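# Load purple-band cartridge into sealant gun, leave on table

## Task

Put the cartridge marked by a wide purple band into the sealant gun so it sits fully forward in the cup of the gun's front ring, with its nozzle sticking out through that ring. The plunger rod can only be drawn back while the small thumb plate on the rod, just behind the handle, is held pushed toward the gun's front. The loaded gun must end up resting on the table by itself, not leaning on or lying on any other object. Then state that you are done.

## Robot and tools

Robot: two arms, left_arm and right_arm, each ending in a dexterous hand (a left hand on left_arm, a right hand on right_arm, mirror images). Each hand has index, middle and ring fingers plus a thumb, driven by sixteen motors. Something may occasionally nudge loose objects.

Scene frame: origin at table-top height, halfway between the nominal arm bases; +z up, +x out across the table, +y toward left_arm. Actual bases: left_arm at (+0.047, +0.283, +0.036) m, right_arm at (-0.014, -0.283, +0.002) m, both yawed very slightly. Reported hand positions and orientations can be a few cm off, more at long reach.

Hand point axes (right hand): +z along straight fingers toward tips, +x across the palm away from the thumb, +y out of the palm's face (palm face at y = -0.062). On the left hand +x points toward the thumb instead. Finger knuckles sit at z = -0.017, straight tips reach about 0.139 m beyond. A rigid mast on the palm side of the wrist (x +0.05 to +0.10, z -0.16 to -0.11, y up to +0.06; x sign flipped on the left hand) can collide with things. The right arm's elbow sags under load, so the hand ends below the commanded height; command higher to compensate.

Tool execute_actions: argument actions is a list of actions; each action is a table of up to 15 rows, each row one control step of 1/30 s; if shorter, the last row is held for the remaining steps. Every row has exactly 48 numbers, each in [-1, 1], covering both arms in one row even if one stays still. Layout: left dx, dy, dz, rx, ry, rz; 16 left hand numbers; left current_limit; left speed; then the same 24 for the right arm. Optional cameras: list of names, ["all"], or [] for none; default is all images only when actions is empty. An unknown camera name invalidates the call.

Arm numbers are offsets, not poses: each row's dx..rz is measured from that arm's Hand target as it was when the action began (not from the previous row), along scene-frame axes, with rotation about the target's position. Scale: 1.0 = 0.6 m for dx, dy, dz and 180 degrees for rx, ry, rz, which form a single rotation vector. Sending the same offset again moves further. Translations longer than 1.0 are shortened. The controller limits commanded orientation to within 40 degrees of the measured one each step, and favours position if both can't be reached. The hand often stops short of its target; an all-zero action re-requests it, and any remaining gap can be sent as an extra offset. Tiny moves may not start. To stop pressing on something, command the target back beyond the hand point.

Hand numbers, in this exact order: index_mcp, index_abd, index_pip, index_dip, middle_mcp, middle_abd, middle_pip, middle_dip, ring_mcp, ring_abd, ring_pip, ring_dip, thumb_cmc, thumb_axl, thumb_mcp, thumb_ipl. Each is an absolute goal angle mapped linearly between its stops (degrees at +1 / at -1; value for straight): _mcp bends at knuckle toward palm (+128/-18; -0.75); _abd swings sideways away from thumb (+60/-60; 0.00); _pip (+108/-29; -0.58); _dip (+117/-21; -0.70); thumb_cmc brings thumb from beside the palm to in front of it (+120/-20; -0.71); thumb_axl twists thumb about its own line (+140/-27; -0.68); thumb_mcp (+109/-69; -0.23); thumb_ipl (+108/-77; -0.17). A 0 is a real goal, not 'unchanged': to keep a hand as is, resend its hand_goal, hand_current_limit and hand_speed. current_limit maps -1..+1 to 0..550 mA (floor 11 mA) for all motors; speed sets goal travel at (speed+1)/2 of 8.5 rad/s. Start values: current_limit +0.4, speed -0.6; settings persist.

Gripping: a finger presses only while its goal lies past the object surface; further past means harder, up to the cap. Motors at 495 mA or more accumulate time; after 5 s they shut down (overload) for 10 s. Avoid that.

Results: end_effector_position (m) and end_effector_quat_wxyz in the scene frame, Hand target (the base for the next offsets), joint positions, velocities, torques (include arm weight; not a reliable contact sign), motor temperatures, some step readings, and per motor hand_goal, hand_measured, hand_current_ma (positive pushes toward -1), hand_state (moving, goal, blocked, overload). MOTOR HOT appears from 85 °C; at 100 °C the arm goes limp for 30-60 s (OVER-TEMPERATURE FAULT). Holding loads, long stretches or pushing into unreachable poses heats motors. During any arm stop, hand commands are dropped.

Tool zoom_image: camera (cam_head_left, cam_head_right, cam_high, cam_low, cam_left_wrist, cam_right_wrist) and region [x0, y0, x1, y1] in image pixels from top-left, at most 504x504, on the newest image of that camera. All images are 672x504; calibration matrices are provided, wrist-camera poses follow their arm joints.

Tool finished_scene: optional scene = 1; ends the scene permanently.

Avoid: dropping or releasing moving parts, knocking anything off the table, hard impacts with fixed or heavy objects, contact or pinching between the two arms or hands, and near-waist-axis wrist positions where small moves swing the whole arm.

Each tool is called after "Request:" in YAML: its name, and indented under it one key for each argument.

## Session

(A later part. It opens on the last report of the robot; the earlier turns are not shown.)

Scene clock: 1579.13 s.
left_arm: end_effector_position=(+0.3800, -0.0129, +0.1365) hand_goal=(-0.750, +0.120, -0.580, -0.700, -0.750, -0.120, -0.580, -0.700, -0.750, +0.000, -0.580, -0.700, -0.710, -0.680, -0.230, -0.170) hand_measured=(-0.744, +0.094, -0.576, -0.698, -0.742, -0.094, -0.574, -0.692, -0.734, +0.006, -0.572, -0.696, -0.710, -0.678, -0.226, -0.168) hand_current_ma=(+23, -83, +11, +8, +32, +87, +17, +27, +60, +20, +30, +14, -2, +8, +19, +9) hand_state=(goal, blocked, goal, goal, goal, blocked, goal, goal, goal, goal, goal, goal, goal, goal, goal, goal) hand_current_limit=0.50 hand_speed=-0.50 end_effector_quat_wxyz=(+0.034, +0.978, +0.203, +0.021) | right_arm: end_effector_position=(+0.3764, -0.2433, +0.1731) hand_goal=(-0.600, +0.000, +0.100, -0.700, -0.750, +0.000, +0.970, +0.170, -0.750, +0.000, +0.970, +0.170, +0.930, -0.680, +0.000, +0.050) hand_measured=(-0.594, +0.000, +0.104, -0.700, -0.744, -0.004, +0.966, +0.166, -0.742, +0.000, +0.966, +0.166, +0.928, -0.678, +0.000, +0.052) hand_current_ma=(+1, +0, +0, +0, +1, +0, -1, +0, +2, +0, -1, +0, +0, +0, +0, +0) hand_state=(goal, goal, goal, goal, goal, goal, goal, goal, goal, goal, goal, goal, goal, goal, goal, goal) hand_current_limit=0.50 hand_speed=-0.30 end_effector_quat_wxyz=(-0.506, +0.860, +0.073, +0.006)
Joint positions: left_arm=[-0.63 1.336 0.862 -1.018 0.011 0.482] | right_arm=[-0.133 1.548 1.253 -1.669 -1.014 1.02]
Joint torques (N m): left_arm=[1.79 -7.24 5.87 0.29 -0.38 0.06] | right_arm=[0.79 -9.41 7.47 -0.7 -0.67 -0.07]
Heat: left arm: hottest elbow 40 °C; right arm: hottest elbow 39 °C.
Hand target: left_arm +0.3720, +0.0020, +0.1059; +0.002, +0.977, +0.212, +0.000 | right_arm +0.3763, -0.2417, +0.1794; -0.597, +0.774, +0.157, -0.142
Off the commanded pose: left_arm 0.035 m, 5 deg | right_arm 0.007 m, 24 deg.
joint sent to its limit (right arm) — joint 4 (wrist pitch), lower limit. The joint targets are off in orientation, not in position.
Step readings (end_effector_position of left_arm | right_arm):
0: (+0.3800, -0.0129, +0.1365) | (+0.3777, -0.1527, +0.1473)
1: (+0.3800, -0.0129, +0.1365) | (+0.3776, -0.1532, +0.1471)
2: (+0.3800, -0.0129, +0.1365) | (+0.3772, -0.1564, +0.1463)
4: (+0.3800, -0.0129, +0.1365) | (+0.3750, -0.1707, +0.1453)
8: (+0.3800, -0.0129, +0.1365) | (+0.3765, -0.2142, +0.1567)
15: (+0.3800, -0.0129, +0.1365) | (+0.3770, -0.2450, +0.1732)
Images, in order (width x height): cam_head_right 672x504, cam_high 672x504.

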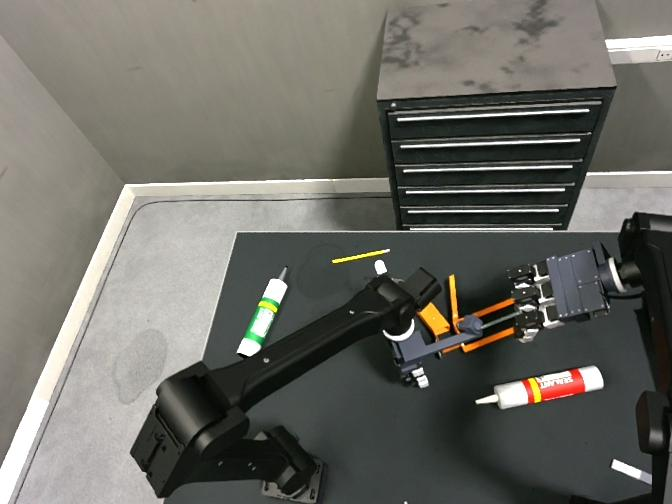

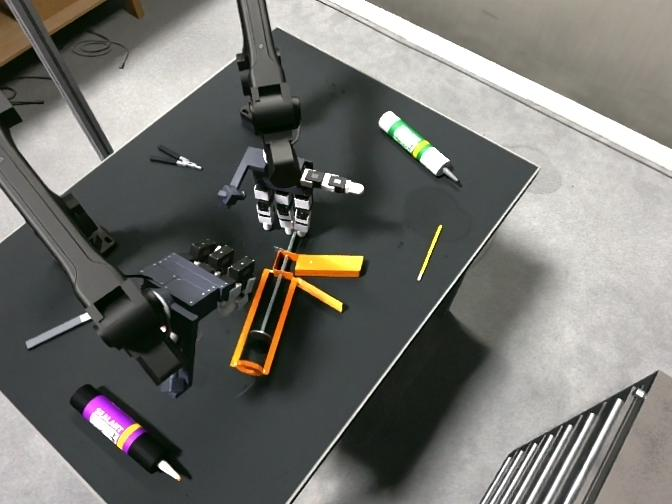

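Request:
execute_actions:
  actions:
    - [[0,0,0,0,0,0,-0.75,0.12,-0.58,-0.7,-0.75,-0.12,-0.58,-0.7,-0.75,0,-0.58,-0.7,-0.71,-0.68,-0.23,-0.17,0.5,-0.5,0.003,0.153,-0.066,0,0,0,-1,0,0.1,-1,-0.75,0,0.97,0.17,-0.75,0,0.97,0.17,0.93,-0.68,0.0,0.05,0.5,-0.3]]
    - [[0,0,0,0,0,0,-0.75,0.12,-0.58,-0.7,-0.75,-0.12,-0.58,-0.7,-0.75,0,-0.58,-0.7,-0.71,-0.68,-0.23,-0.17,0.5,-0.5,-0.007,0.125,-0.083,0,0,0,-1,0,0.1,-1,-0.75,0,0.97,0.17,-0.75,0,0.97,0.17,0.93,-0.68,0.0,0.05,0.5,-0.3]]
    - [[0,0,0,0,0,0,-0.75,0.12,-0.58,-0.7,-0.75,-0.12,-0.58,-0.7,-0.75,0,-0.58,-0.7,-0.71,-0.68,-0.23,-0.17,0.5,-0.5,0.022,0.075,-0.047,0,0,0,-1,0,0.1,-1,-0.75,0,0.97,0.17,-0.75,0,0.97,0.17,0.93,-0.68,0.0,0.05,0.5,-0.3]]
  cameras: ["cam_head_right","cam_low"]

Request:
zoom_image:
  camera: "cam_head_right"
  region: [420, 320, 480, 368]

Scene clock: 1743.03 s.
left_arm: end_effector_position=(+0.3788, -0.0092, +0.1353) hand_goal=(-0.750, +0.120, -0.580, -0.700, -0.750, -0.120, -0.580, -0.700, -0.750, +0.000, -0.580, -0.700, -0.710, -0.680, -0.230, -0.170) hand_measured=(-0.718, +0.104, -0.562, -0.692, -0.728, -0.086, -0.542, -0.680, -0.712, +0.016, -0.556, -0.686, -0.710, -0.678, -0.226, -0.168) hand_current_ma=(+136, -51, +67, +28, +85, +118, +155, +76, +164, +51, +95, +48, +0, +8, +19, +9) hand_state=(blocked, goal, goal, goal, blocked, blocked, blocked, blocked, blocked, goal, blocked, goal, goal, goal, goal, goal) hand_current_limit=0.50 hand_speed=-0.50 end_effector_quat_wxyz=(+0.028, +0.978, +0.204, +0.019) | right_arm: end_effector_position=(+0.3813, -0.0576, +0.0686) hand_goal=(-1.000, +0.000, +0.100, -1.000, -0.750, +0.000, +0.970, +0.170, -0.750, +0.000, +0.970, +0.170, +0.930, -0.680, +0.000, +0.050) hand_measured=(-1.000, -0.066, +0.122, -1.000, -0.744, -0.002, +0.966, +0.166, -0.742, +0.000, +0.966, +0.166, +0.928, -0.678, +0.000, +0.052) hand_current_ma=(+0, -62, +11, +0, +1, +0, +0, +0, +2, +0, +0, +0, +0, +0, +0, +0) hand_state=(goal, blocked, blocked, goal, goal, goal, goal, goal, goal, goal, goal, goal, goal, goal, goal, goal) hand_current_limit=0.50 hand_speed=-0.30 end_effector_quat_wxyz=(-0.595, +0.780, +0.129, -0.143)
Joint positions: left_arm=[-0.626 1.334 0.861 -1.03 0.007 0.485] | right_arm=[0.238 1.922 1.332 -1.61 -1.255 0.988]
Joint torques (N m): left_arm=[1.61 -7.12 5.81 0.95 -0.25 -0.03] | right_arm=[4.37 -10.29 7.88 0.47 -1.45 -0.2]
Motor temperatures (°C): left_arm=[27 31 40 27 29 28] | right_arm=[28 34 43 29 31 28]
Heat: left arm: hottest elbow 40 °C; right arm: hottest elbow 43 °C.
Hand target: left_arm +0.3719, +0.0020, +0.1059; +0.002, +0.977, +0.212, +0.000 | right_arm +0.3871, -0.0299, +0.0617; -0.597, +0.774, +0.157, -0.142
Off the commanded pose: left_arm 0.032 m, 4 deg | right_arm 0.029 m, 3 deg.
Step readings (end_effector_position of left_arm | right_arm):
0: (+0.3800, -0.0129, +0.1365) | (+0.3763, -0.2433, +0.1731)
1: (+0.3800, -0.0129, +0.1365) | (+0.3763, -0.2430, +0.1731)
2: (+0.3800, -0.0129, +0.1365) | (+0.3765, -0.2378, +0.1734)
4: (+0.3800, -0.0129, +0.1365) | (+0.3779, -0.2229, +0.1727)
8: (+0.3800, -0.0129, +0.1365) | (+0.3735, -0.1746, +0.1564)
15: (+0.3800, -0.0129, +0.1365) | (+0.3675, -0.1452, +0.1342)
16: (+0.3800, -0.0129, +0.1365) | (+0.3679, -0.1455, +0.1342)
17: (+0.3800, -0.0129, +0.1365) | (+0.3686, -0.1417, +0.1345)
19: (+0.3800, -0.0129, +0.1365) | (+0.3714, -0.1315, +0.1315)
23: (+0.3800, -0.0129, +0.1365) | (+0.3636, -0.1002, +0.1029)
30: (+0.3788, -0.0123, +0.1365) | (+0.3546, -0.0773, +0.0803)
31: (+0.3789, -0.0122, +0.1364) | (+0.3561, -0.0766, +0.0813)
32: (+0.3790, -0.0121, +0.1364) | (+0.3588, -0.0742, +0.0824)
34: (+0.3790, -0.0121, +0.1364) | (+0.3676, -0.0674, +0.0821)
38: (+0.3791, -0.0105, +0.1360) | (+0.3804, -0.0585, +0.0735)
45: (+0.3788, -0.0092, +0.1353) | (+0.3814, -0.0575, +0.0686)
Images, in order (width x height): cam_head_right 672x504, cam_low 672x504.

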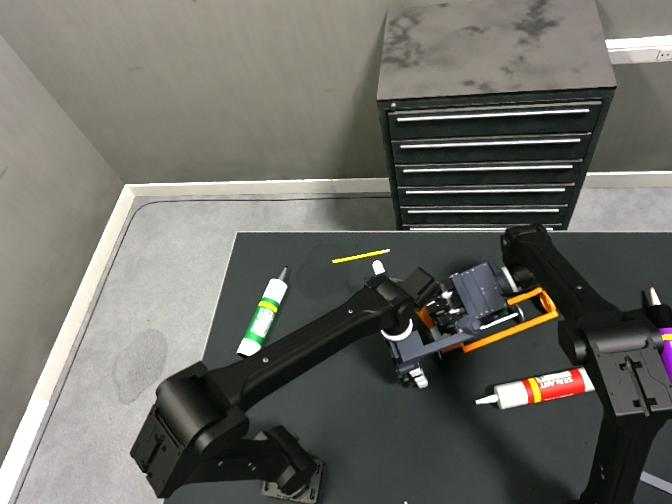

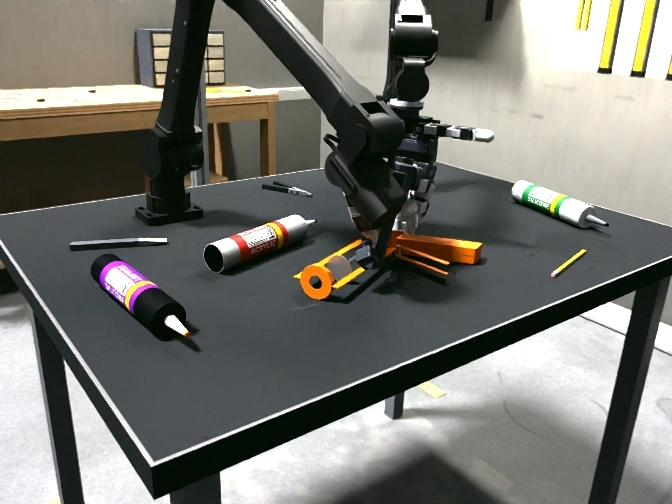

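Scaled by 8.400 from the camera's 672x504 image, which has a finer 960x720 frame.

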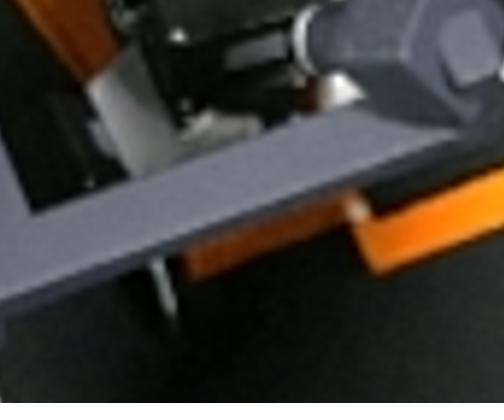

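Request:
execute_actions:
  actions:
    - [[0,0,0,0,0,0,-0.75,0.12,-0.58,-0.7,-0.75,-0.12,-0.58,-0.7,-0.75,0,-0.58,-0.7,-0.71,-0.68,-0.23,-0.17,0.5,-0.5,-0.0185,-0.075,0.038,0,0,0,-1,0,0.35,-0.9,-0.75,0,0.97,0.17,-0.75,0,0.97,0.17,0.93,-0.68,0.0,0.05,0.5,-0.3]]
  cameras: ["cam_high","cam_head_right","cam_head_left"]

Scene clock: 1791.10 s.
left_arm: end_effector_position=(+0.3794, -0.0098, +0.1357) hand_goal=(-0.750, +0.120, -0.580, -0.700, -0.750, -0.120, -0.580, -0.700, -0.750, +0.000, -0.580, -0.700, -0.710, -0.680, -0.230, -0.170) hand_measured=(-0.730, +0.098, -0.566, -0.692, -0.728, -0.090, -0.562, -0.686, -0.720, +0.010, -0.558, -0.686, -0.710, -0.678, -0.226, -0.168) hand_current_ma=(+84, -71, +49, +28, +85, +99, +68, +49, +125, +33, +79, +47, +0, +8, +19, +9) hand_state=(blocked, blocked, goal, goal, blocked, blocked, goal, goal, blocked, goal, blocked, goal, goal, goal, goal, goal) hand_current_limit=0.50 hand_speed=-0.50 end_effector_quat_wxyz=(+0.030, +0.978, +0.204, +0.020) | right_arm: end_effector_position=(+0.3749, -0.0715, +0.0771) hand_goal=(-1.000, +0.000, +0.350, -0.900, -0.750, +0.000, +0.970, +0.170, -0.750, +0.000, +0.970, +0.170, +0.930, -0.680, +0.000, +0.050) hand_measured=(-0.992, -0.002, +0.348, -0.902, -0.744, -0.002, +0.966, +0.168, -0.742, +0.000, +0.966, +0.166, +0.928, -0.678, +0.000, +0.052) hand_current_ma=(+1, +0, +0, +0, +1, +0, +0, +0, +2, +0, +0, +0, +0, +0, +0, +0) hand_state=(goal, goal, goal, goal, goal, goal, goal, goal, goal, goal, goal, goal, goal, goal, goal, goal) hand_current_limit=0.50 hand_speed=-0.30 end_effector_quat_wxyz=(-0.590, +0.782, +0.146, -0.136)
Joint positions: left_arm=[-0.626 1.334 0.861 -1.026 0.007 0.485] | right_arm=[0.217 1.892 1.314 -1.667 -1.223 0.91]
Joint torques (N m): left_arm=[1.49 -6.59 5.9 0.76 -0.28 -0.02] | right_arm=[-0.09 -13.1 5.5 -1.14 -0.65 -0.27]
Heat: left arm: hottest elbow 41 °C; right arm: hottest elbow 43 °C.
Hand target: left_arm +0.3719, +0.0020, +0.1059; +0.002, +0.977, +0.212, +0.000 | right_arm +0.3759, -0.0749, +0.0846; -0.597, +0.774, +0.157, -0.142
Off the commanded pose: left_arm 0.033 m, 4 deg | right_arm 0.008 m, 2 deg.
joint sent to its limit (right arm) — joint 4 (wrist pitch), lower limit. The joint targets still meet the commanded pose.
Step readings (end_effector_position of left_arm | right_arm):
0: (+0.3788, -0.0092, +0.1353) | (+0.3813, -0.0576, +0.0686)
1: (+0.3788, -0.0092, +0.1353) | (+0.3813, -0.0576, +0.0686)
2: (+0.3787, -0.0093, +0.1353) | (+0.3810, -0.0574, +0.0692)
4: (+0.3792, -0.0096, +0.1355) | (+0.3799, -0.0591, +0.0681)
8: (+0.3794, -0.0098, +0.1357) | (+0.3721, -0.0642, +0.0693)
15: (+0.3794, -0.0098, +0.1357) | (+0.3736, -0.0699, +0.0768)
Images, in order (width x height): cam_head_left 672x504, cam_head_right 672x504, cam_high 672x504.

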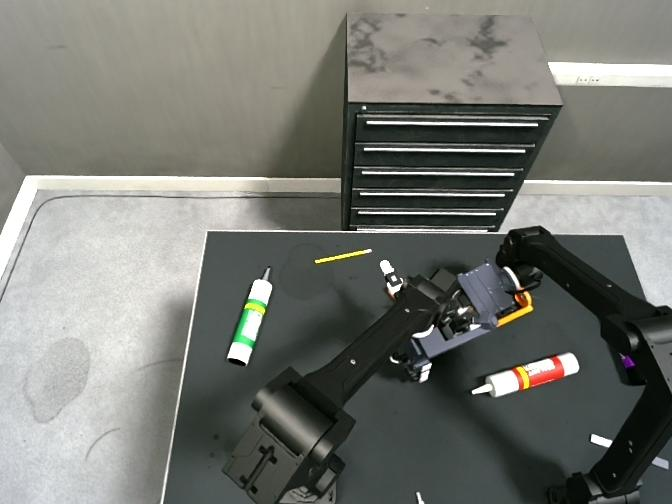

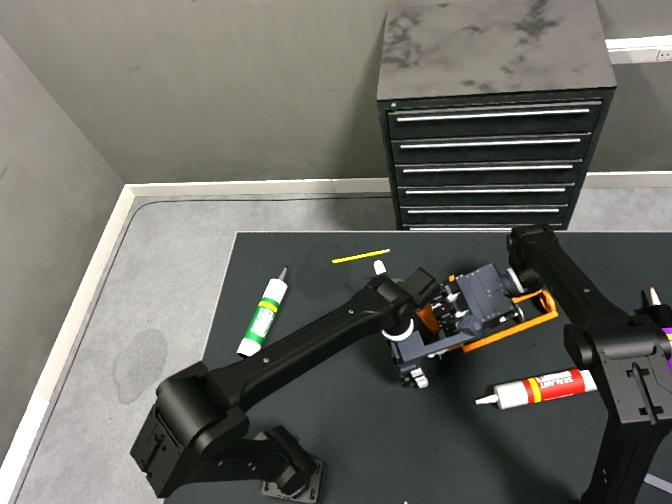

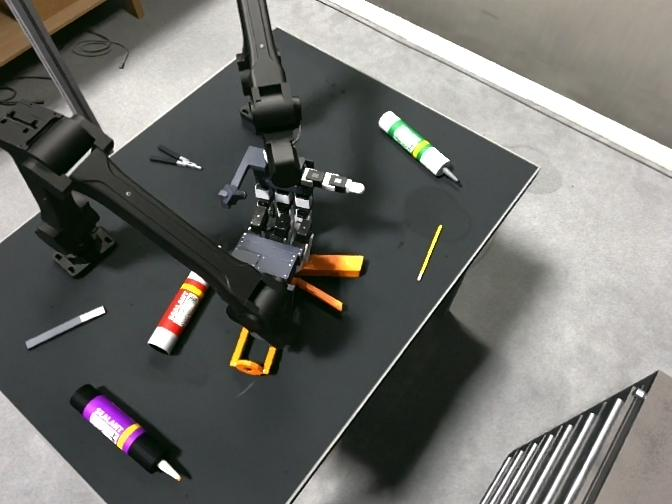

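Request:
zoom_image:
  camera: "cam_high"
  region: [210, 130, 330, 220]

Request:
zoom_image:
  camera: "cam_head_right"
  region: [370, 240, 570, 390]

Scaled by 4.200 from the camera's 672x504 image, which has a finer 960x720 frame.

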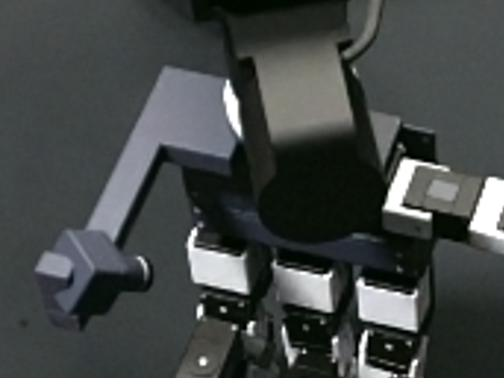

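Scaled by 2.520 from the camera's 672x504 image, which has a finer 960x720 frame.

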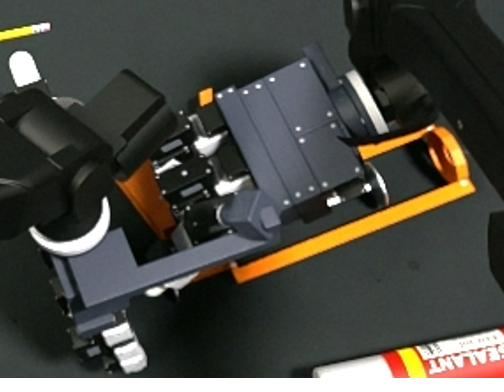

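Request:
execute_actions:
  actions:
    - [[0,0,0,0,0,0,-0.75,0.12,-0.58,-0.7,-0.75,-0.12,-0.58,-0.7,-0.75,0,-0.58,-0.7,-0.71,-0.68,-0.23,-0.17,0.5,-0.5,0.0035,-0.125,0.092,0,0,0,-1,0,0.35,-0.9,-0.75,0,0.97,0.17,-0.75,0,0.97,0.17,0.93,-0.68,0.0,0.05,0.5,-0.3]]
    - [[0,0,0.08,0,0,0,-0.75,0.12,-0.58,-0.7,-0.75,-0.12,-0.58,-0.7,-0.75,0,-0.58,-0.7,-0.71,-0.68,-0.23,-0.17,0.5,-0.5,-0.13,-0.15,0.1,0,0,0,-1,0,0.35,-0.9,-0.75,0,0.97,0.17,-0.75,0,0.97,0.17,0.93,-0.68,0.0,0.05,0.5,-0.3]]
    - [[0,0,0.11,0,0,0,-0.75,0.12,-0.58,-0.7,-0.75,-0.12,-0.58,-0.7,-0.75,0,-0.58,-0.7,-0.71,-0.68,-0.23,-0.17,0.5,-0.5,-0.1,0.03,0.03,0,0,0,-0.75,0,-0.3,-0.7,-0.75,0,-0.3,-0.7,-0.75,0,-0.3,-0.7,-0.7,-0.68,-0.23,-0.17,0.2,-0.3]]
  cameras: ["cam_high"]

Scene clock: 2136.17 s.
left_arm: end_effector_position=(+0.3586, +0.0073, +0.2046) hand_goal=(-0.750, +0.120, -0.580, -0.700, -0.750, -0.120, -0.580, -0.700, -0.750, +0.000, -0.580, -0.700, -0.710, -0.680, -0.230, -0.170) hand_measured=(-0.742, +0.086, -0.576, -0.698, -0.746, -0.102, -0.578, -0.696, -0.746, +0.002, -0.576, -0.698, -0.710, -0.678, -0.226, -0.168) hand_current_ma=(+26, -112, +14, +9, +14, +59, +8, +10, +13, +7, +9, +9, +0, +8, +19, +9) hand_state=(goal, blocked, goal, goal, goal, goal, goal, goal, goal, goal, goal, goal, goal, goal, goal, goal) hand_current_limit=0.50 hand_speed=-0.50 end_effector_quat_wxyz=(-0.007, +0.979, +0.204, -0.009) | right_arm: end_effector_position=(+0.2438, -0.2225, +0.2153) hand_goal=(-0.750, +0.000, -0.300, -0.700, -0.750, +0.000, -0.300, -0.700, -0.750, +0.000, -0.300, -0.700, -0.700, -0.680, -0.230, -0.170) hand_measured=(-0.744, -0.002, -0.294, -0.702, -0.744, -0.002, -0.294, -0.698, -0.742, +0.000, -0.294, -0.696, -0.686, -0.678, -0.224, -0.166) hand_current_ma=(+1, +0, +1, +0, +1, +0, +1, +0, +2, +0, +1, +0, +5, +0, +2, +1) hand_state=(goal, goal, goal, goal, goal, goal, goal, goal, goal, goal, goal, goal, goal, goal, goal, goal) hand_current_limit=0.20 hand_speed=-0.30 end_effector_quat_wxyz=(-0.476, +0.877, +0.055, +0.021)
Joint positions: left_arm=[-0.626 1.244 0.998 -1.346 0.005 0.485] | right_arm=[-0.104 1.107 0.984 -1.674 -0.976 1.193]
Joint torques (N m): left_arm=[1.32 -8.88 12.85 0.06 -0.19 -0.01] | right_arm=[0.91 -4.31 7.15 -0.32 -0.74 0.03]
Heat: left arm: hottest elbow 41 °C; right arm: hottest elbow 39 °C.
Hand target: left_arm +0.3719, +0.0020, +0.2198; +0.002, +0.977, +0.212, +0.000 | right_arm +0.2401, -0.2219, +0.2179; -0.597, +0.774, +0.157, -0.142
Off the commanded pose: left_arm 0.021 m, 2 deg | right_arm 0.005 m, 29 deg.
joint sent to its limit (right arm) — joint 4 (wrist pitch), lower limit. The joint targets are off in orientation, not in position.
Step readings (end_effector_position of left_arm | right_arm):
0: (+0.3794, -0.0098, +0.1357) | (+0.3750, -0.0715, +0.0770)
1: (+0.3794, -0.0098, +0.1357) | (+0.3750, -0.0719, +0.0770)
2: (+0.3794, -0.0098, +0.1357) | (+0.3749, -0.0769, +0.0772)
4: (+0.3794, -0.0098, +0.1357) | (+0.3704, -0.0887, +0.0805)
8: (+0.3794, -0.0098, +0.1357) | (+0.3749, -0.1240, +0.1078)
15: (+0.3794, -0.0098, +0.1357) | (+0.3824, -0.1521, +0.1383)
16: (+0.3794, -0.0098, +0.1357) | (+0.3818, -0.1525, +0.1380)
17: (+0.3779, -0.0086, +0.1348) | (+0.3775, -0.1562, +0.1364)
19: (+0.3756, -0.0066, +0.1349) | (+0.3572, -0.1675, +0.1347)
23: (+0.3661, +0.0012, +0.1322) | (+0.3209, -0.2048, +0.1543)
30: (+0.3599, +0.0062, +0.1302) | (+0.3096, -0.2353, +0.1983)
31: (+0.3598, +0.0063, +0.1306) | (+0.3081, -0.2353, +0.1998)
32: (+0.3593, +0.0066, +0.1324) | (+0.3045, -0.2348, +0.2002)
34: (+0.3566, +0.0088, +0.1420) | (+0.2899, -0.2326, +0.1977)
38: (+0.3558, +0.0094, +0.1764) | (+0.2589, -0.2265, +0.1996)
45: (+0.3605, +0.0058, +0.2054) | (+0.2463, -0.2223, +0.2149)
Images, in order (width x height): cam_high 672x504.

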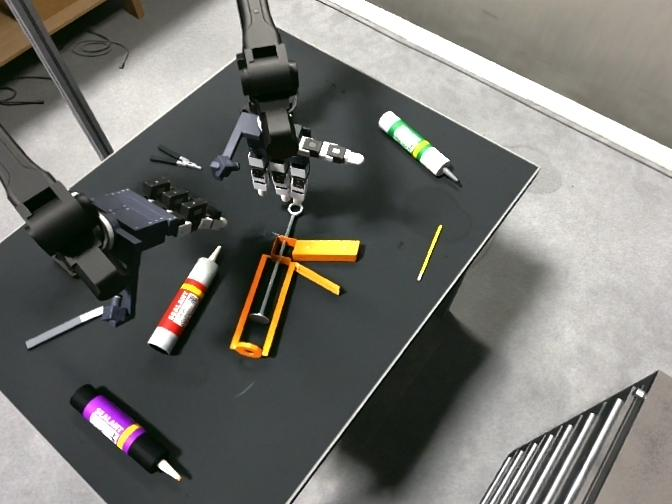

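Request:
zoom_image:
  camera: "cam_high"
  region: [220, 195, 370, 365]

Request:
zoom_image:
  camera: "cam_high"
  region: [255, 225, 325, 277]

Scaled by 2.965 from the camera's 672x504 image, which has a finer 960x720 frame.

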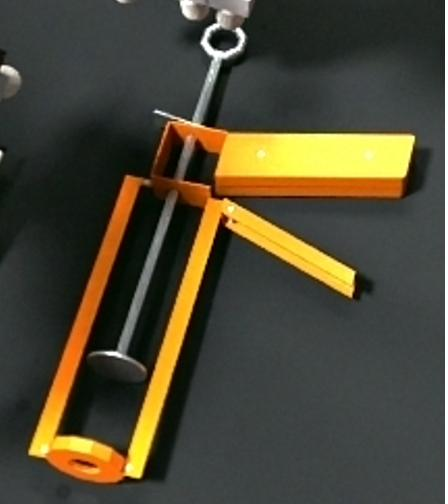

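Scaled by 7.200 from the camera's 672x504 image, which has a finer 960x720 frame.

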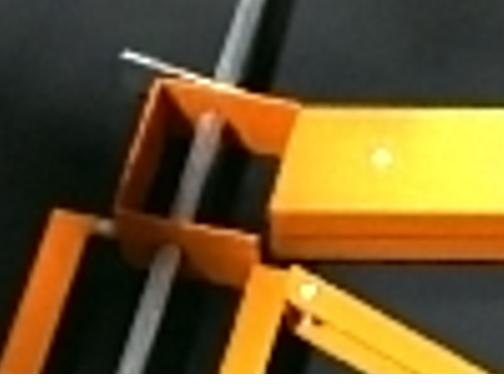

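Request:
execute_actions:
  actions: []

Scene clock: 2154.57 s.
left_arm: end_effector_position=(+0.3586, +0.0073, +0.2046) hand_goal=(-0.750, +0.120, -0.580, -0.700, -0.750, -0.120, -0.580, -0.700, -0.750, +0.000, -0.580, -0.700, -0.710, -0.680, -0.230, -0.170) hand_measured=(-0.742, +0.086, -0.576, -0.698, -0.746, -0.102, -0.578, -0.696, -0.746, +0.002, -0.576, -0.698, -0.710, -0.678, -0.226, -0.168) hand_current_ma=(+26, -112, +14, +9, +14, +59, +8, +10, +13, +7, +9, +9, +0, +8, +19, +9) hand_state=(goal, blocked, goal, goal, goal, goal, goal, goal, goal, goal, goal, goal, goal, goal, goal, goal) hand_current_limit=0.50 hand_speed=-0.50 end_effector_quat_wxyz=(-0.007, +0.979, +0.204, -0.009) | right_arm: end_effector_position=(+0.2437, -0.2225, +0.2153) hand_goal=(-0.750, +0.000, -0.300, -0.700, -0.750, +0.000, -0.300, -0.700, -0.750, +0.000, -0.300, -0.700, -0.700, -0.680, -0.230, -0.170) hand_measured=(-0.744, -0.002, -0.294, -0.702, -0.744, -0.002, -0.294, -0.698, -0.742, +0.000, -0.294, -0.696, -0.686, -0.678, -0.224, -0.166) hand_current_ma=(+1, +0, +1, +0, +1, +0, +1, +0, +2, +0, +1, +0, +5, +0, +2, +1) hand_state=(goal, goal, goal, goal, goal, goal, goal, goal, goal, goal, goal, goal, goal, goal, goal, goal) hand_current_limit=0.20 hand_speed=-0.30 end_effector_quat_wxyz=(-0.476, +0.877, +0.055, +0.021)
Joint positions: left_arm=[-0.626 1.244 0.998 -1.346 0.005 0.485] | right_arm=[-0.104 1.107 0.984 -1.674 -0.976 1.194]
Joint velocities: within noise
Joint torques (N m): left_arm=[1.2 -8.18 12.79 0.05 -0.16 0] | right_arm=[0.85 -4.31 7.15 -0.32 -0.74 0.01]
Motor temperatures (°C): left_arm=[27 31 43 27 28 28] | right_arm=[27 35 40 29 30 28]
Heat: left arm: hottest elbow 43 °C; right arm: hottest elbow 40 °C.
Hand target: left_arm +0.3719, +0.0020, +0.2198; +0.002, +0.977, +0.212, +0.000 | right_arm +0.2401, -0.2219, +0.2179; -0.597, +0.774, +0.157, -0.142
Off the commanded pose: left_arm 0.021 m, 2 deg | right_arm 0.005 m, 29 deg.
camera_calibration:
cam_left_wrist: T_world_to_cam=[[-0.948531, 0.311603, 0.0565036, 0.291598], [0.236296, 0.577605, 0.781369, -0.308151], [0.21084, 0.754504, -0.621507, 0.167094], [0, 0, 0, 1]] pos_world=[0.314174, -0.0389463, 0.328153]
cam_right_wrist: T_world_to_cam=[[-0.69389, -0.421889, -0.583547, 0.229018], [-0.405686, -0.440495, 0.800864, -0.23511], [-0.594925, 0.792448, 0.1345, 0.411084], [0, 0, 0, 1]] pos_world=[0.308096, -0.332707, 0.266643]

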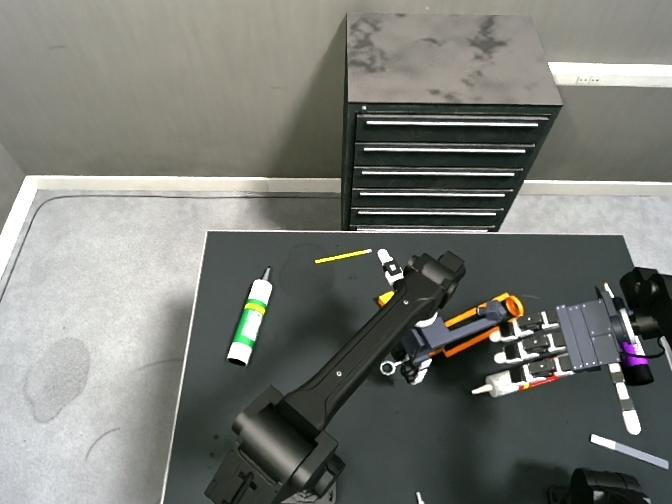

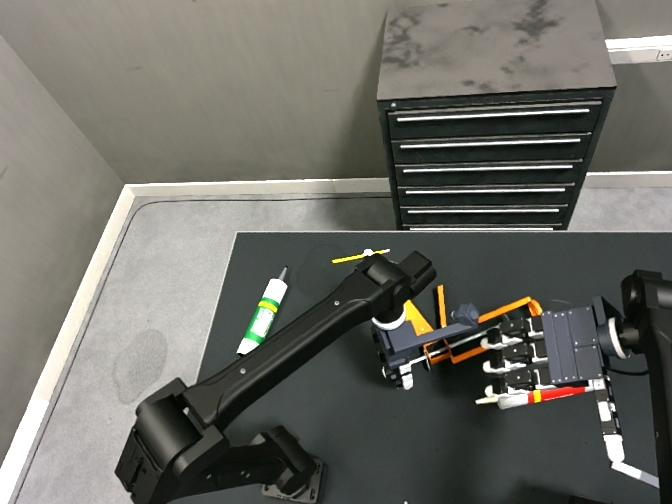

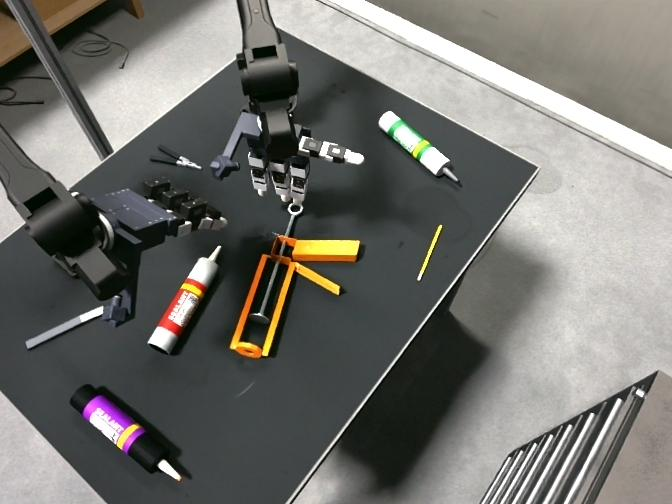

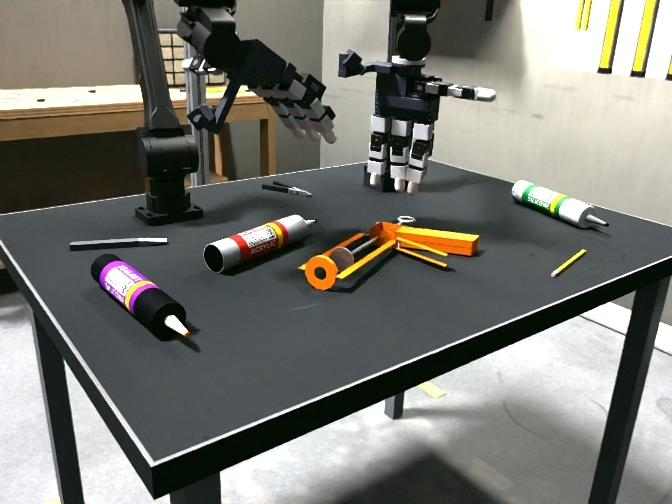

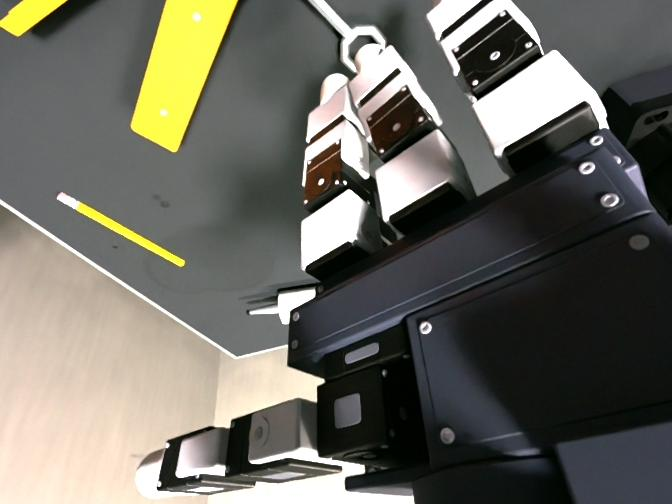

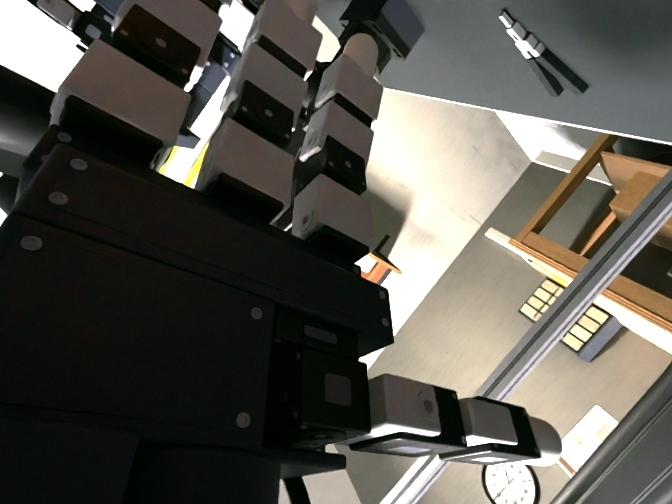

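Request:
zoom_image:
  camera: "cam_head_right"
  region: [370, 270, 560, 400]

Request:
zoom_image:
  camera: "cam_head_left"
  region: [360, 270, 550, 400]

Scaled by 2.653 from the camera's 672x504 image, which has a finer 960x720 frame.

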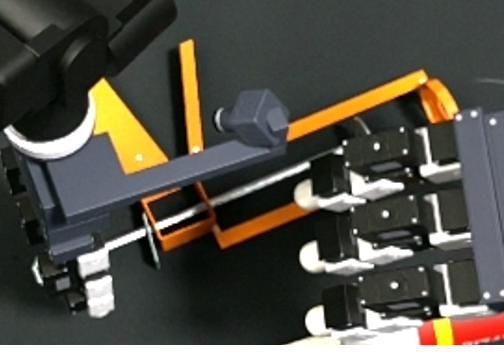

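Scaled by 2.653 from the camera's 672x504 image, which has a finer 960x720 frame.

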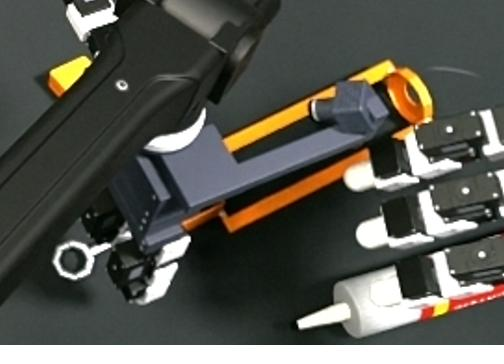

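Request:
execute_actions:
  actions:
    - [[0,0,0.06,0,0,0.01,-0.75,0.12,-0.58,-0.7,-0.75,-0.12,-0.58,-0.7,-0.75,0,-0.58,-0.7,-0.71,-0.68,-0.23,-0.17,0.3,-0.5,0,0,0,0,0,0,-0.75,0,-0.3,-0.7,-0.75,0,-0.3,-0.7,-0.75,0,-0.3,-0.7,-0.7,-0.68,-0.23,-0.17,0.2,-0.3]]
    - [[0.097,-0.203,0.01,0,0,0,-0.75,0.12,-0.58,-0.7,-0.75,-0.12,-0.58,-0.7,-0.75,0,-0.58,-0.7,-0.71,-0.68,-0.23,-0.17,0.3,-0.5,0,0,0,0,0,0,-0.75,0,-0.3,-0.7,-0.75,0,-0.3,-0.7,-0.75,0,-0.3,-0.7,-0.7,-0.68,-0.23,-0.17,0.2,-0.3]]
    - [[0.101,-0.227,0,0,0,0,-0.75,0.12,-0.58,-0.7,-0.75,-0.12,-0.58,-0.7,-0.75,0,-0.58,-0.7,-0.71,-0.68,-0.23,-0.17,0.3,-0.5,0,0,0,0,0,0,-0.75,0,-0.3,-0.7,-0.75,0,-0.3,-0.7,-0.75,0,-0.3,-0.7,-0.7,-0.68,-0.23,-0.17,0.2,-0.3]]
  cameras: ["cam_head_left","cam_high"]

Scene clock: 2280.10 s.
left_arm: end_effector_position=(+0.4784, -0.2469, +0.2572) hand_goal=(-0.750, +0.120, -0.580, -0.700, -0.750, -0.120, -0.580, -0.700, -0.750, +0.000, -0.580, -0.700, -0.710, -0.680, -0.230, -0.170) hand_measured=(-0.746, +0.086, -0.578, -0.698, -0.750, -0.102, -0.580, -0.698, -0.748, +0.002, -0.578, -0.698, -0.710, -0.678, -0.226, -0.168) hand_current_ma=(+11, -112, +7, +8, +0, +59, +2, +8, +4, +5, +4, +8, -2, +8, +19, +9) hand_state=(goal, blocked, goal, goal, goal, goal, goal, goal, goal, goal, goal, goal, goal, goal, goal, goal) hand_current_limit=0.30 hand_speed=-0.50 end_effector_quat_wxyz=(+0.002, +0.976, +0.219, -0.001) | right_arm: end_effector_position=(+0.2434, -0.2224, +0.2153) hand_goal=(-0.750, +0.000, -0.300, -0.700, -0.750, +0.000, -0.300, -0.700, -0.750, +0.000, -0.300, -0.700, -0.700, -0.680, -0.230, -0.170) hand_measured=(-0.744, -0.002, -0.294, -0.702, -0.744, -0.002, -0.294, -0.698, -0.742, +0.000, -0.294, -0.696, -0.686, -0.678, -0.224, -0.166) hand_current_ma=(+1, +0, +1, +0, +1, +0, +1, +0, +2, +0, +1, +0, +5, +0, +2, +1) hand_state=(goal, goal, goal, goal, goal, goal, goal, goal, goal, goal, goal, goal, goal, goal, goal, goal) hand_current_limit=0.20 hand_speed=-0.30 end_effector_quat_wxyz=(-0.476, +0.878, +0.053, +0.020)
Joint positions: left_arm=[-0.841 1.912 1.923 -1.579 0.003 0.24] | right_arm=[-0.104 1.107 0.984 -1.674 -0.976 1.198]
Joint torques (N m): left_arm=[1.44 -19.31 13.74 0.2 -0.15 -0.06] | right_arm=[0.79 -4.25 7.13 -0.32 -0.82 0.01]
Motor temperatures (°C): left_arm=[27 30 52 27 28 28] | right_arm=[27 32 42 29 31 28]
Heat: left arm: hottest elbow 52 °C; right arm: hottest elbow 42 °C.
Hand target: left_arm +0.4906, -0.2560, +0.2616; +0.002, +0.974, +0.227, +0.000 | right_arm +0.2401, -0.2219, +0.2179; -0.597, +0.774, +0.157, -0.142
Off the commanded pose: left_arm 0.016 m, 1 deg | right_arm 0.004 m, 29 deg.
joint sent to its limit (right arm) — joint 4 (wrist pitch), lower limit. The joint targets are off in orientation, not in position.
Step readings (end_effector_position of left_arm | right_arm):
0: (+0.3586, +0.0073, +0.2046) | (+0.2437, -0.2225, +0.2153)
1: (+0.3585, +0.0074, +0.2046) | (+0.2437, -0.2225, +0.2153)
2: (+0.3576, +0.0083, +0.2051) | (+0.2437, -0.2225, +0.2153)
4: (+0.3556, +0.0106, +0.2082) | (+0.2436, -0.2225, +0.2153)
8: (+0.3583, +0.0100, +0.2220) | (+0.2435, -0.2225, +0.2153)
15: (+0.3611, +0.0089, +0.2306) | (+0.2434, -0.2225, +0.2153)
16: (+0.3613, +0.0090, +0.2310) | (+0.2434, -0.2225, +0.2153)
17: (+0.3623, +0.0054, +0.2328) | (+0.2434, -0.2225, +0.2153)
19: (+0.3717, -0.0117, +0.2412) | (+0.2434, -0.2224, +0.2153)
23: (+0.3979, -0.0764, +0.2599) | (+0.2434, -0.2224, +0.2153)
30: (+0.4146, -0.1085, +0.2463) | (+0.2434, -0.2224, +0.2153)
31: (+0.4152, -0.1087, +0.2450) | (+0.2434, -0.2224, +0.2153)
32: (+0.4179, -0.1116, +0.2452) | (+0.2434, -0.2224, +0.2153)
34: (+0.4331, -0.1317, +0.2527) | (+0.2434, -0.2224, +0.2153)
38: (+0.4646, -0.2014, +0.2695) | (+0.2434, -0.2224, +0.2153)
45: (+0.4740, -0.2433, +0.2511) | (+0.2434, -0.2224, +0.2153)
Images, in order (width x height): cam_head_left 672x504, cam_high 672x504.

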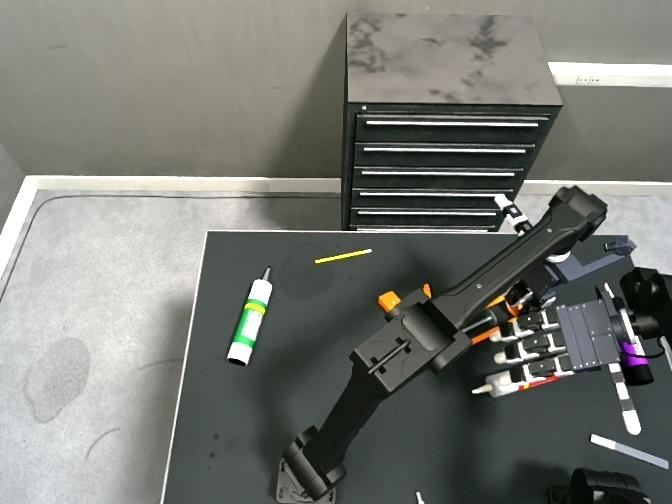

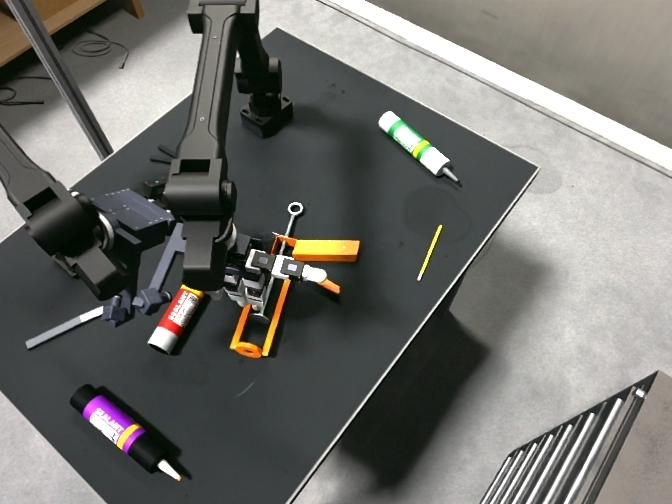

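Request:
execute_actions:
  actions:
    - [[0.013,-0.024,-0.09,0,0,0,-0.75,0.12,-0.58,-0.7,-0.75,-0.12,-0.58,-0.7,-0.75,0,-0.58,-0.7,-0.71,-0.68,-0.23,-0.17,0.3,-0.5,0,0,0,0,0,0,-0.75,0,-0.3,-0.7,-0.75,0,-0.3,-0.7,-0.75,0,-0.3,-0.7,-0.7,-0.68,-0.23,-0.17,0.2,-0.3]]
    - [[0,0,0,0,0,0,-0.75,0.12,-0.58,-0.7,-0.75,-0.12,-0.58,-0.7,-0.75,0,-0.58,-0.7,-0.71,-0.68,-0.23,-0.17,0.3,-0.5,0,0,0,0,0,0,-0.75,0,-0.3,-0.7,-0.75,0,-0.3,-0.7,-0.75,0,-0.3,-0.7,-0.7,-0.68,-0.23,-0.17,0.2,-0.3]]
  cameras: ["cam_low","cam_high"]

Request:
zoom_image:
  camera: "cam_low"
  region: [290, 180, 470, 310]

Scene clock: 2293.33 s.
left_arm: end_effector_position=(+0.4928, -0.2639, +0.2229) hand_goal=(-0.750, +0.120, -0.580, -0.700, -0.750, -0.120, -0.580, -0.700, -0.750, +0.000, -0.580, -0.700, -0.710, -0.680, -0.230, -0.170) hand_measured=(-0.746, +0.086, -0.578, -0.698, -0.750, -0.102, -0.580, -0.698, -0.748, +0.002, -0.578, -0.698, -0.710, -0.678, -0.226, -0.168) hand_current_ma=(+11, -112, +7, +8, +0, +59, +2, +8, +4, +5, +4, +8, -2, +8, +19, +9) hand_state=(goal, blocked, goal, goal, goal, goal, goal, goal, goal, goal, goal, goal, goal, goal, goal, goal) hand_current_limit=0.30 hand_speed=-0.50 end_effector_quat_wxyz=(+0.007, +0.975, +0.222, +0.002) | right_arm: end_effector_position=(+0.2434, -0.2224, +0.2153) hand_goal=(-0.750, +0.000, -0.300, -0.700, -0.750, +0.000, -0.300, -0.700, -0.750, +0.000, -0.300, -0.700, -0.700, -0.680, -0.230, -0.170) hand_measured=(-0.744, -0.002, -0.294, -0.702, -0.744, -0.002, -0.294, -0.698, -0.742, +0.000, -0.294, -0.696, -0.686, -0.678, -0.224, -0.166) hand_current_ma=(+1, +0, +1, +0, +1, +0, +1, +0, +2, +0, +1, +0, +5, +0, +2, +1) hand_state=(goal, goal, goal, goal, goal, goal, goal, goal, goal, goal, goal, goal, goal, goal, goal, goal) hand_current_limit=0.20 hand_speed=-0.30 end_effector_quat_wxyz=(-0.476, +0.878, +0.053, +0.020)
Joint positions: left_arm=[-0.841 1.973 1.923 -1.507 0.003 0.234] | right_arm=[-0.104 1.107 0.984 -1.674 -0.976 1.198]
Joint torques (N m): left_arm=[1.03 -19.66 10.85 0.8 -0.16 -0.04] | right_arm=[0.73 -4.25 7.12 -0.32 -0.82 0.01]
Heat: left arm: hottest elbow 53 °C; right arm: hottest elbow 42 °C.
Hand target: left_arm +0.4984, -0.2705, +0.2079; +0.002, +0.974, +0.227, +0.000 | right_arm +0.2401, -0.2219, +0.2179; -0.597, +0.774, +0.157, -0.142
Off the commanded pose: left_arm 0.017 m, 1 deg | right_arm 0.004 m, 29 deg.
joint sent to its limit (right arm) — joint 4 (wrist pitch), lower limit. The joint targets are off in orientation, not in position.
Step readings (end_effector_position of left_arm | right_arm):
0: (+0.4784, -0.2469, +0.2572) | (+0.2434, -0.2224, +0.2153)
1: (+0.4784, -0.2469, +0.2572) | (+0.2434, -0.2224, +0.2153)
2: (+0.4789, -0.2474, +0.2575) | (+0.2434, -0.2224, +0.2153)
4: (+0.4823, -0.2515, +0.2570) | (+0.2434, -0.2224, +0.2153)
8: (+0.4895, -0.2600, +0.2490) | (+0.2434, -0.2224, +0.2153)
15: (+0.4927, -0.2637, +0.2252) | (+0.2434, -0.2224, +0.2153)
16: (+0.4928, -0.2638, +0.2239) | (+0.2434, -0.2224, +0.2153)
17: (+0.4928, -0.2639, +0.2232) | (+0.2434, -0.2224, +0.2153)
19: (+0.4928, -0.2639, +0.2229) | (+0.2434, -0.2224, +0.2153)
23: (+0.4928, -0.2639, +0.2229) | (+0.2434, -0.2224, +0.2153)
30: (+0.4928, -0.2639, +0.2229) | (+0.2434, -0.2224, +0.2153)
Images, in order (width x height): cam_high 672x504, cam_low 672x504.

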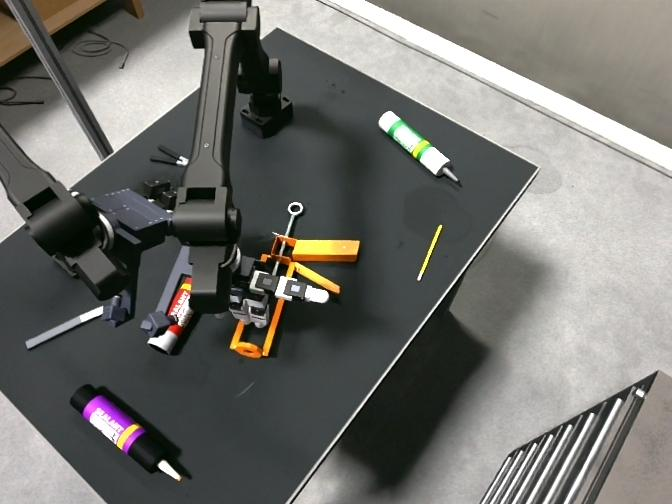

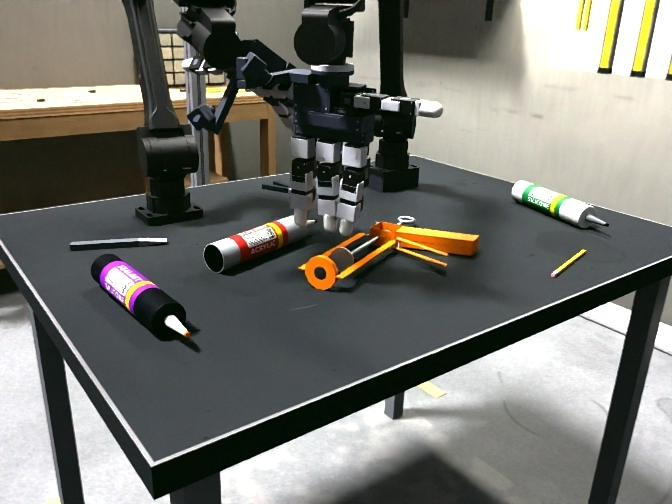

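Scaled by 2.800 from the camera's 672x504 image, which has a finer 960x720 frame.

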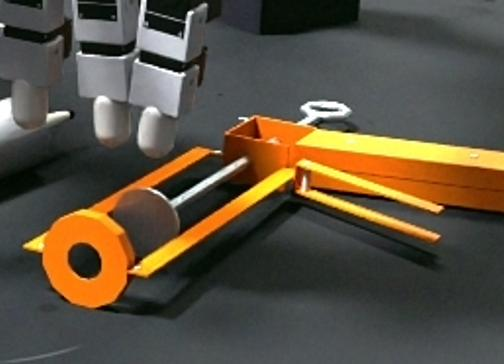

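Request:
execute_actions:
  actions:
    - [[-0.006,0.012,-0.07,0,0,0,-0.75,0.12,-0.58,-0.7,-0.75,-0.12,-0.58,-0.7,-0.75,0,-0.58,-0.7,-0.71,-0.68,-0.23,-0.17,0.3,-0.5,0,0,0,0,0,0,-0.75,0,-0.3,-0.7,-0.75,0,-0.3,-0.7,-0.75,0,-0.3,-0.7,-0.7,-0.68,-0.23,-0.17,0.2,-0.3]]
    - [[0,0,0,0,0,0,-0.75,0.12,-0.58,-0.7,-0.75,-0.12,-0.58,-0.7,-0.75,0,-0.58,-0.7,-0.71,-0.68,-0.23,-0.17,0.3,-0.5,0,0,0,0,0,0,-0.75,0,-0.3,-0.7,-0.75,0,-0.3,-0.7,-0.75,0,-0.3,-0.7,-0.7,-0.68,-0.23,-0.17,0.2,-0.3]]
  cameras: ["cam_low"]

Request:
zoom_image:
  camera: "cam_low"
  region: [280, 200, 420, 310]

Scene clock: 2311.47 s.
left_arm: end_effector_position=(+0.4927, -0.2637, +0.1866) hand_goal=(-0.750, +0.120, -0.580, -0.700, -0.750, -0.120, -0.580, -0.700, -0.750, +0.000, -0.580, -0.700, -0.710, -0.680, -0.230, -0.170) hand_measured=(-0.746, +0.086, -0.578, -0.698, -0.750, -0.102, -0.580, -0.698, -0.748, +0.002, -0.578, -0.698, -0.710, -0.678, -0.226, -0.168) hand_current_ma=(+11, -112, +7, +8, +0, +59, +2, +8, +4, +5, +4, +8, -2, +8, +19, +9) hand_state=(goal, blocked, goal, goal, goal, goal, goal, goal, goal, goal, goal, goal, goal, goal, goal, goal) hand_current_limit=0.30 hand_speed=-0.50 end_effector_quat_wxyz=(+0.013, +0.975, +0.222, +0.005) | right_arm: end_effector_position=(+0.2434, -0.2224, +0.2153) hand_goal=(-0.750, +0.000, -0.300, -0.700, -0.750, +0.000, -0.300, -0.700, -0.750, +0.000, -0.300, -0.700, -0.700, -0.680, -0.230, -0.170) hand_measured=(-0.744, -0.002, -0.294, -0.702, -0.744, -0.002, -0.294, -0.698, -0.742, +0.000, -0.294, -0.696, -0.686, -0.678, -0.224, -0.166) hand_current_ma=(+1, +0, +1, +0, +1, +0, +1, +0, +2, +0, +1, +0, +5, +0, +2, +1) hand_state=(goal, goal, goal, goal, goal, goal, goal, goal, goal, goal, goal, goal, goal, goal, goal, goal) hand_current_limit=0.20 hand_speed=-0.30 end_effector_quat_wxyz=(-0.476, +0.878, +0.053, +0.020)
Joint positions: left_arm=[-0.841 1.974 1.825 -1.395 0.003 0.234] | right_arm=[-0.104 1.107 0.984 -1.674 -0.976 1.198]
Joint torques (N m): left_arm=[0.73 -19.72 8.77 1.07 -0.15 0.01] | right_arm=[0.73 -4.25 7.13 -0.32 -0.82 0.01]
Heat: left arm: hottest elbow 53 °C; right arm: hottest elbow 43 °C.
Hand target: left_arm +0.4948, -0.2632, +0.1657; +0.002, +0.974, +0.227, +0.000 | right_arm +0.2401, -0.2219, +0.2179; -0.597, +0.774, +0.157, -0.142
Off the commanded pose: left_arm 0.021 m, 1 deg | right_arm 0.004 m, 29 deg.
joint sent to its limit (right arm) — joint 4 (wrist pitch), lower limit. The joint targets are off in orientation, not in position.
Step readings (end_effector_position of left_arm | right_arm):
0: (+0.4928, -0.2639, +0.2229) | (+0.2434, -0.2224, +0.2153)
1: (+0.4930, -0.2640, +0.2230) | (+0.2434, -0.2224, +0.2153)
2: (+0.4936, -0.2648, +0.2222) | (+0.2434, -0.2224, +0.2153)
4: (+0.4959, -0.2677, +0.2168) | (+0.2434, -0.2224, +0.2153)
8: (+0.4931, -0.2641, +0.1944) | (+0.2434, -0.2224, +0.2153)
15: (+0.4924, -0.2634, +0.1864) | (+0.2434, -0.2224, +0.2153)
16: (+0.4926, -0.2636, +0.1865) | (+0.2434, -0.2224, +0.2153)
17: (+0.4927, -0.2637, +0.1866) | (+0.2434, -0.2224, +0.2153)
19: (+0.4927, -0.2637, +0.1866) | (+0.2434, -0.2224, +0.2153)
23: (+0.4927, -0.2637, +0.1866) | (+0.2434, -0.2224, +0.2153)
30: (+0.4927, -0.2637, +0.1866) | (+0.2434, -0.2224, +0.2153)
Images, in order (width x height): cam_low 672x504.

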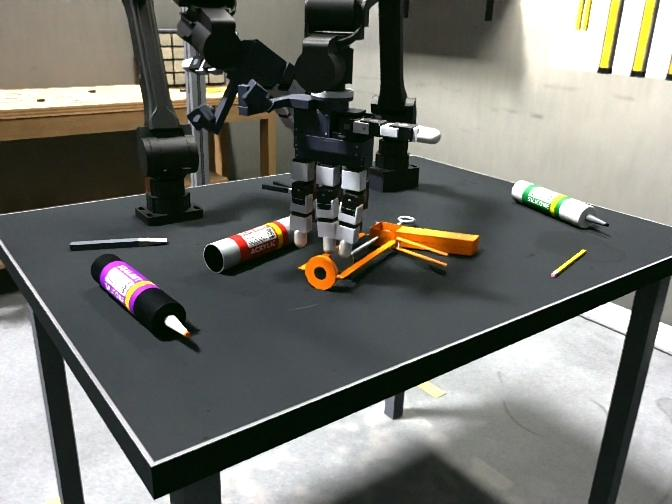

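Scaled by 3.600 from the camera's 672x504 image, which has a finer 960x720 frame.

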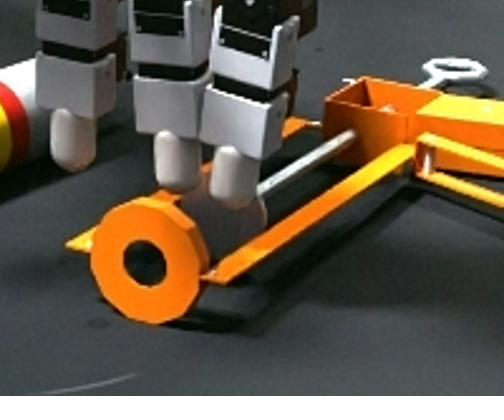

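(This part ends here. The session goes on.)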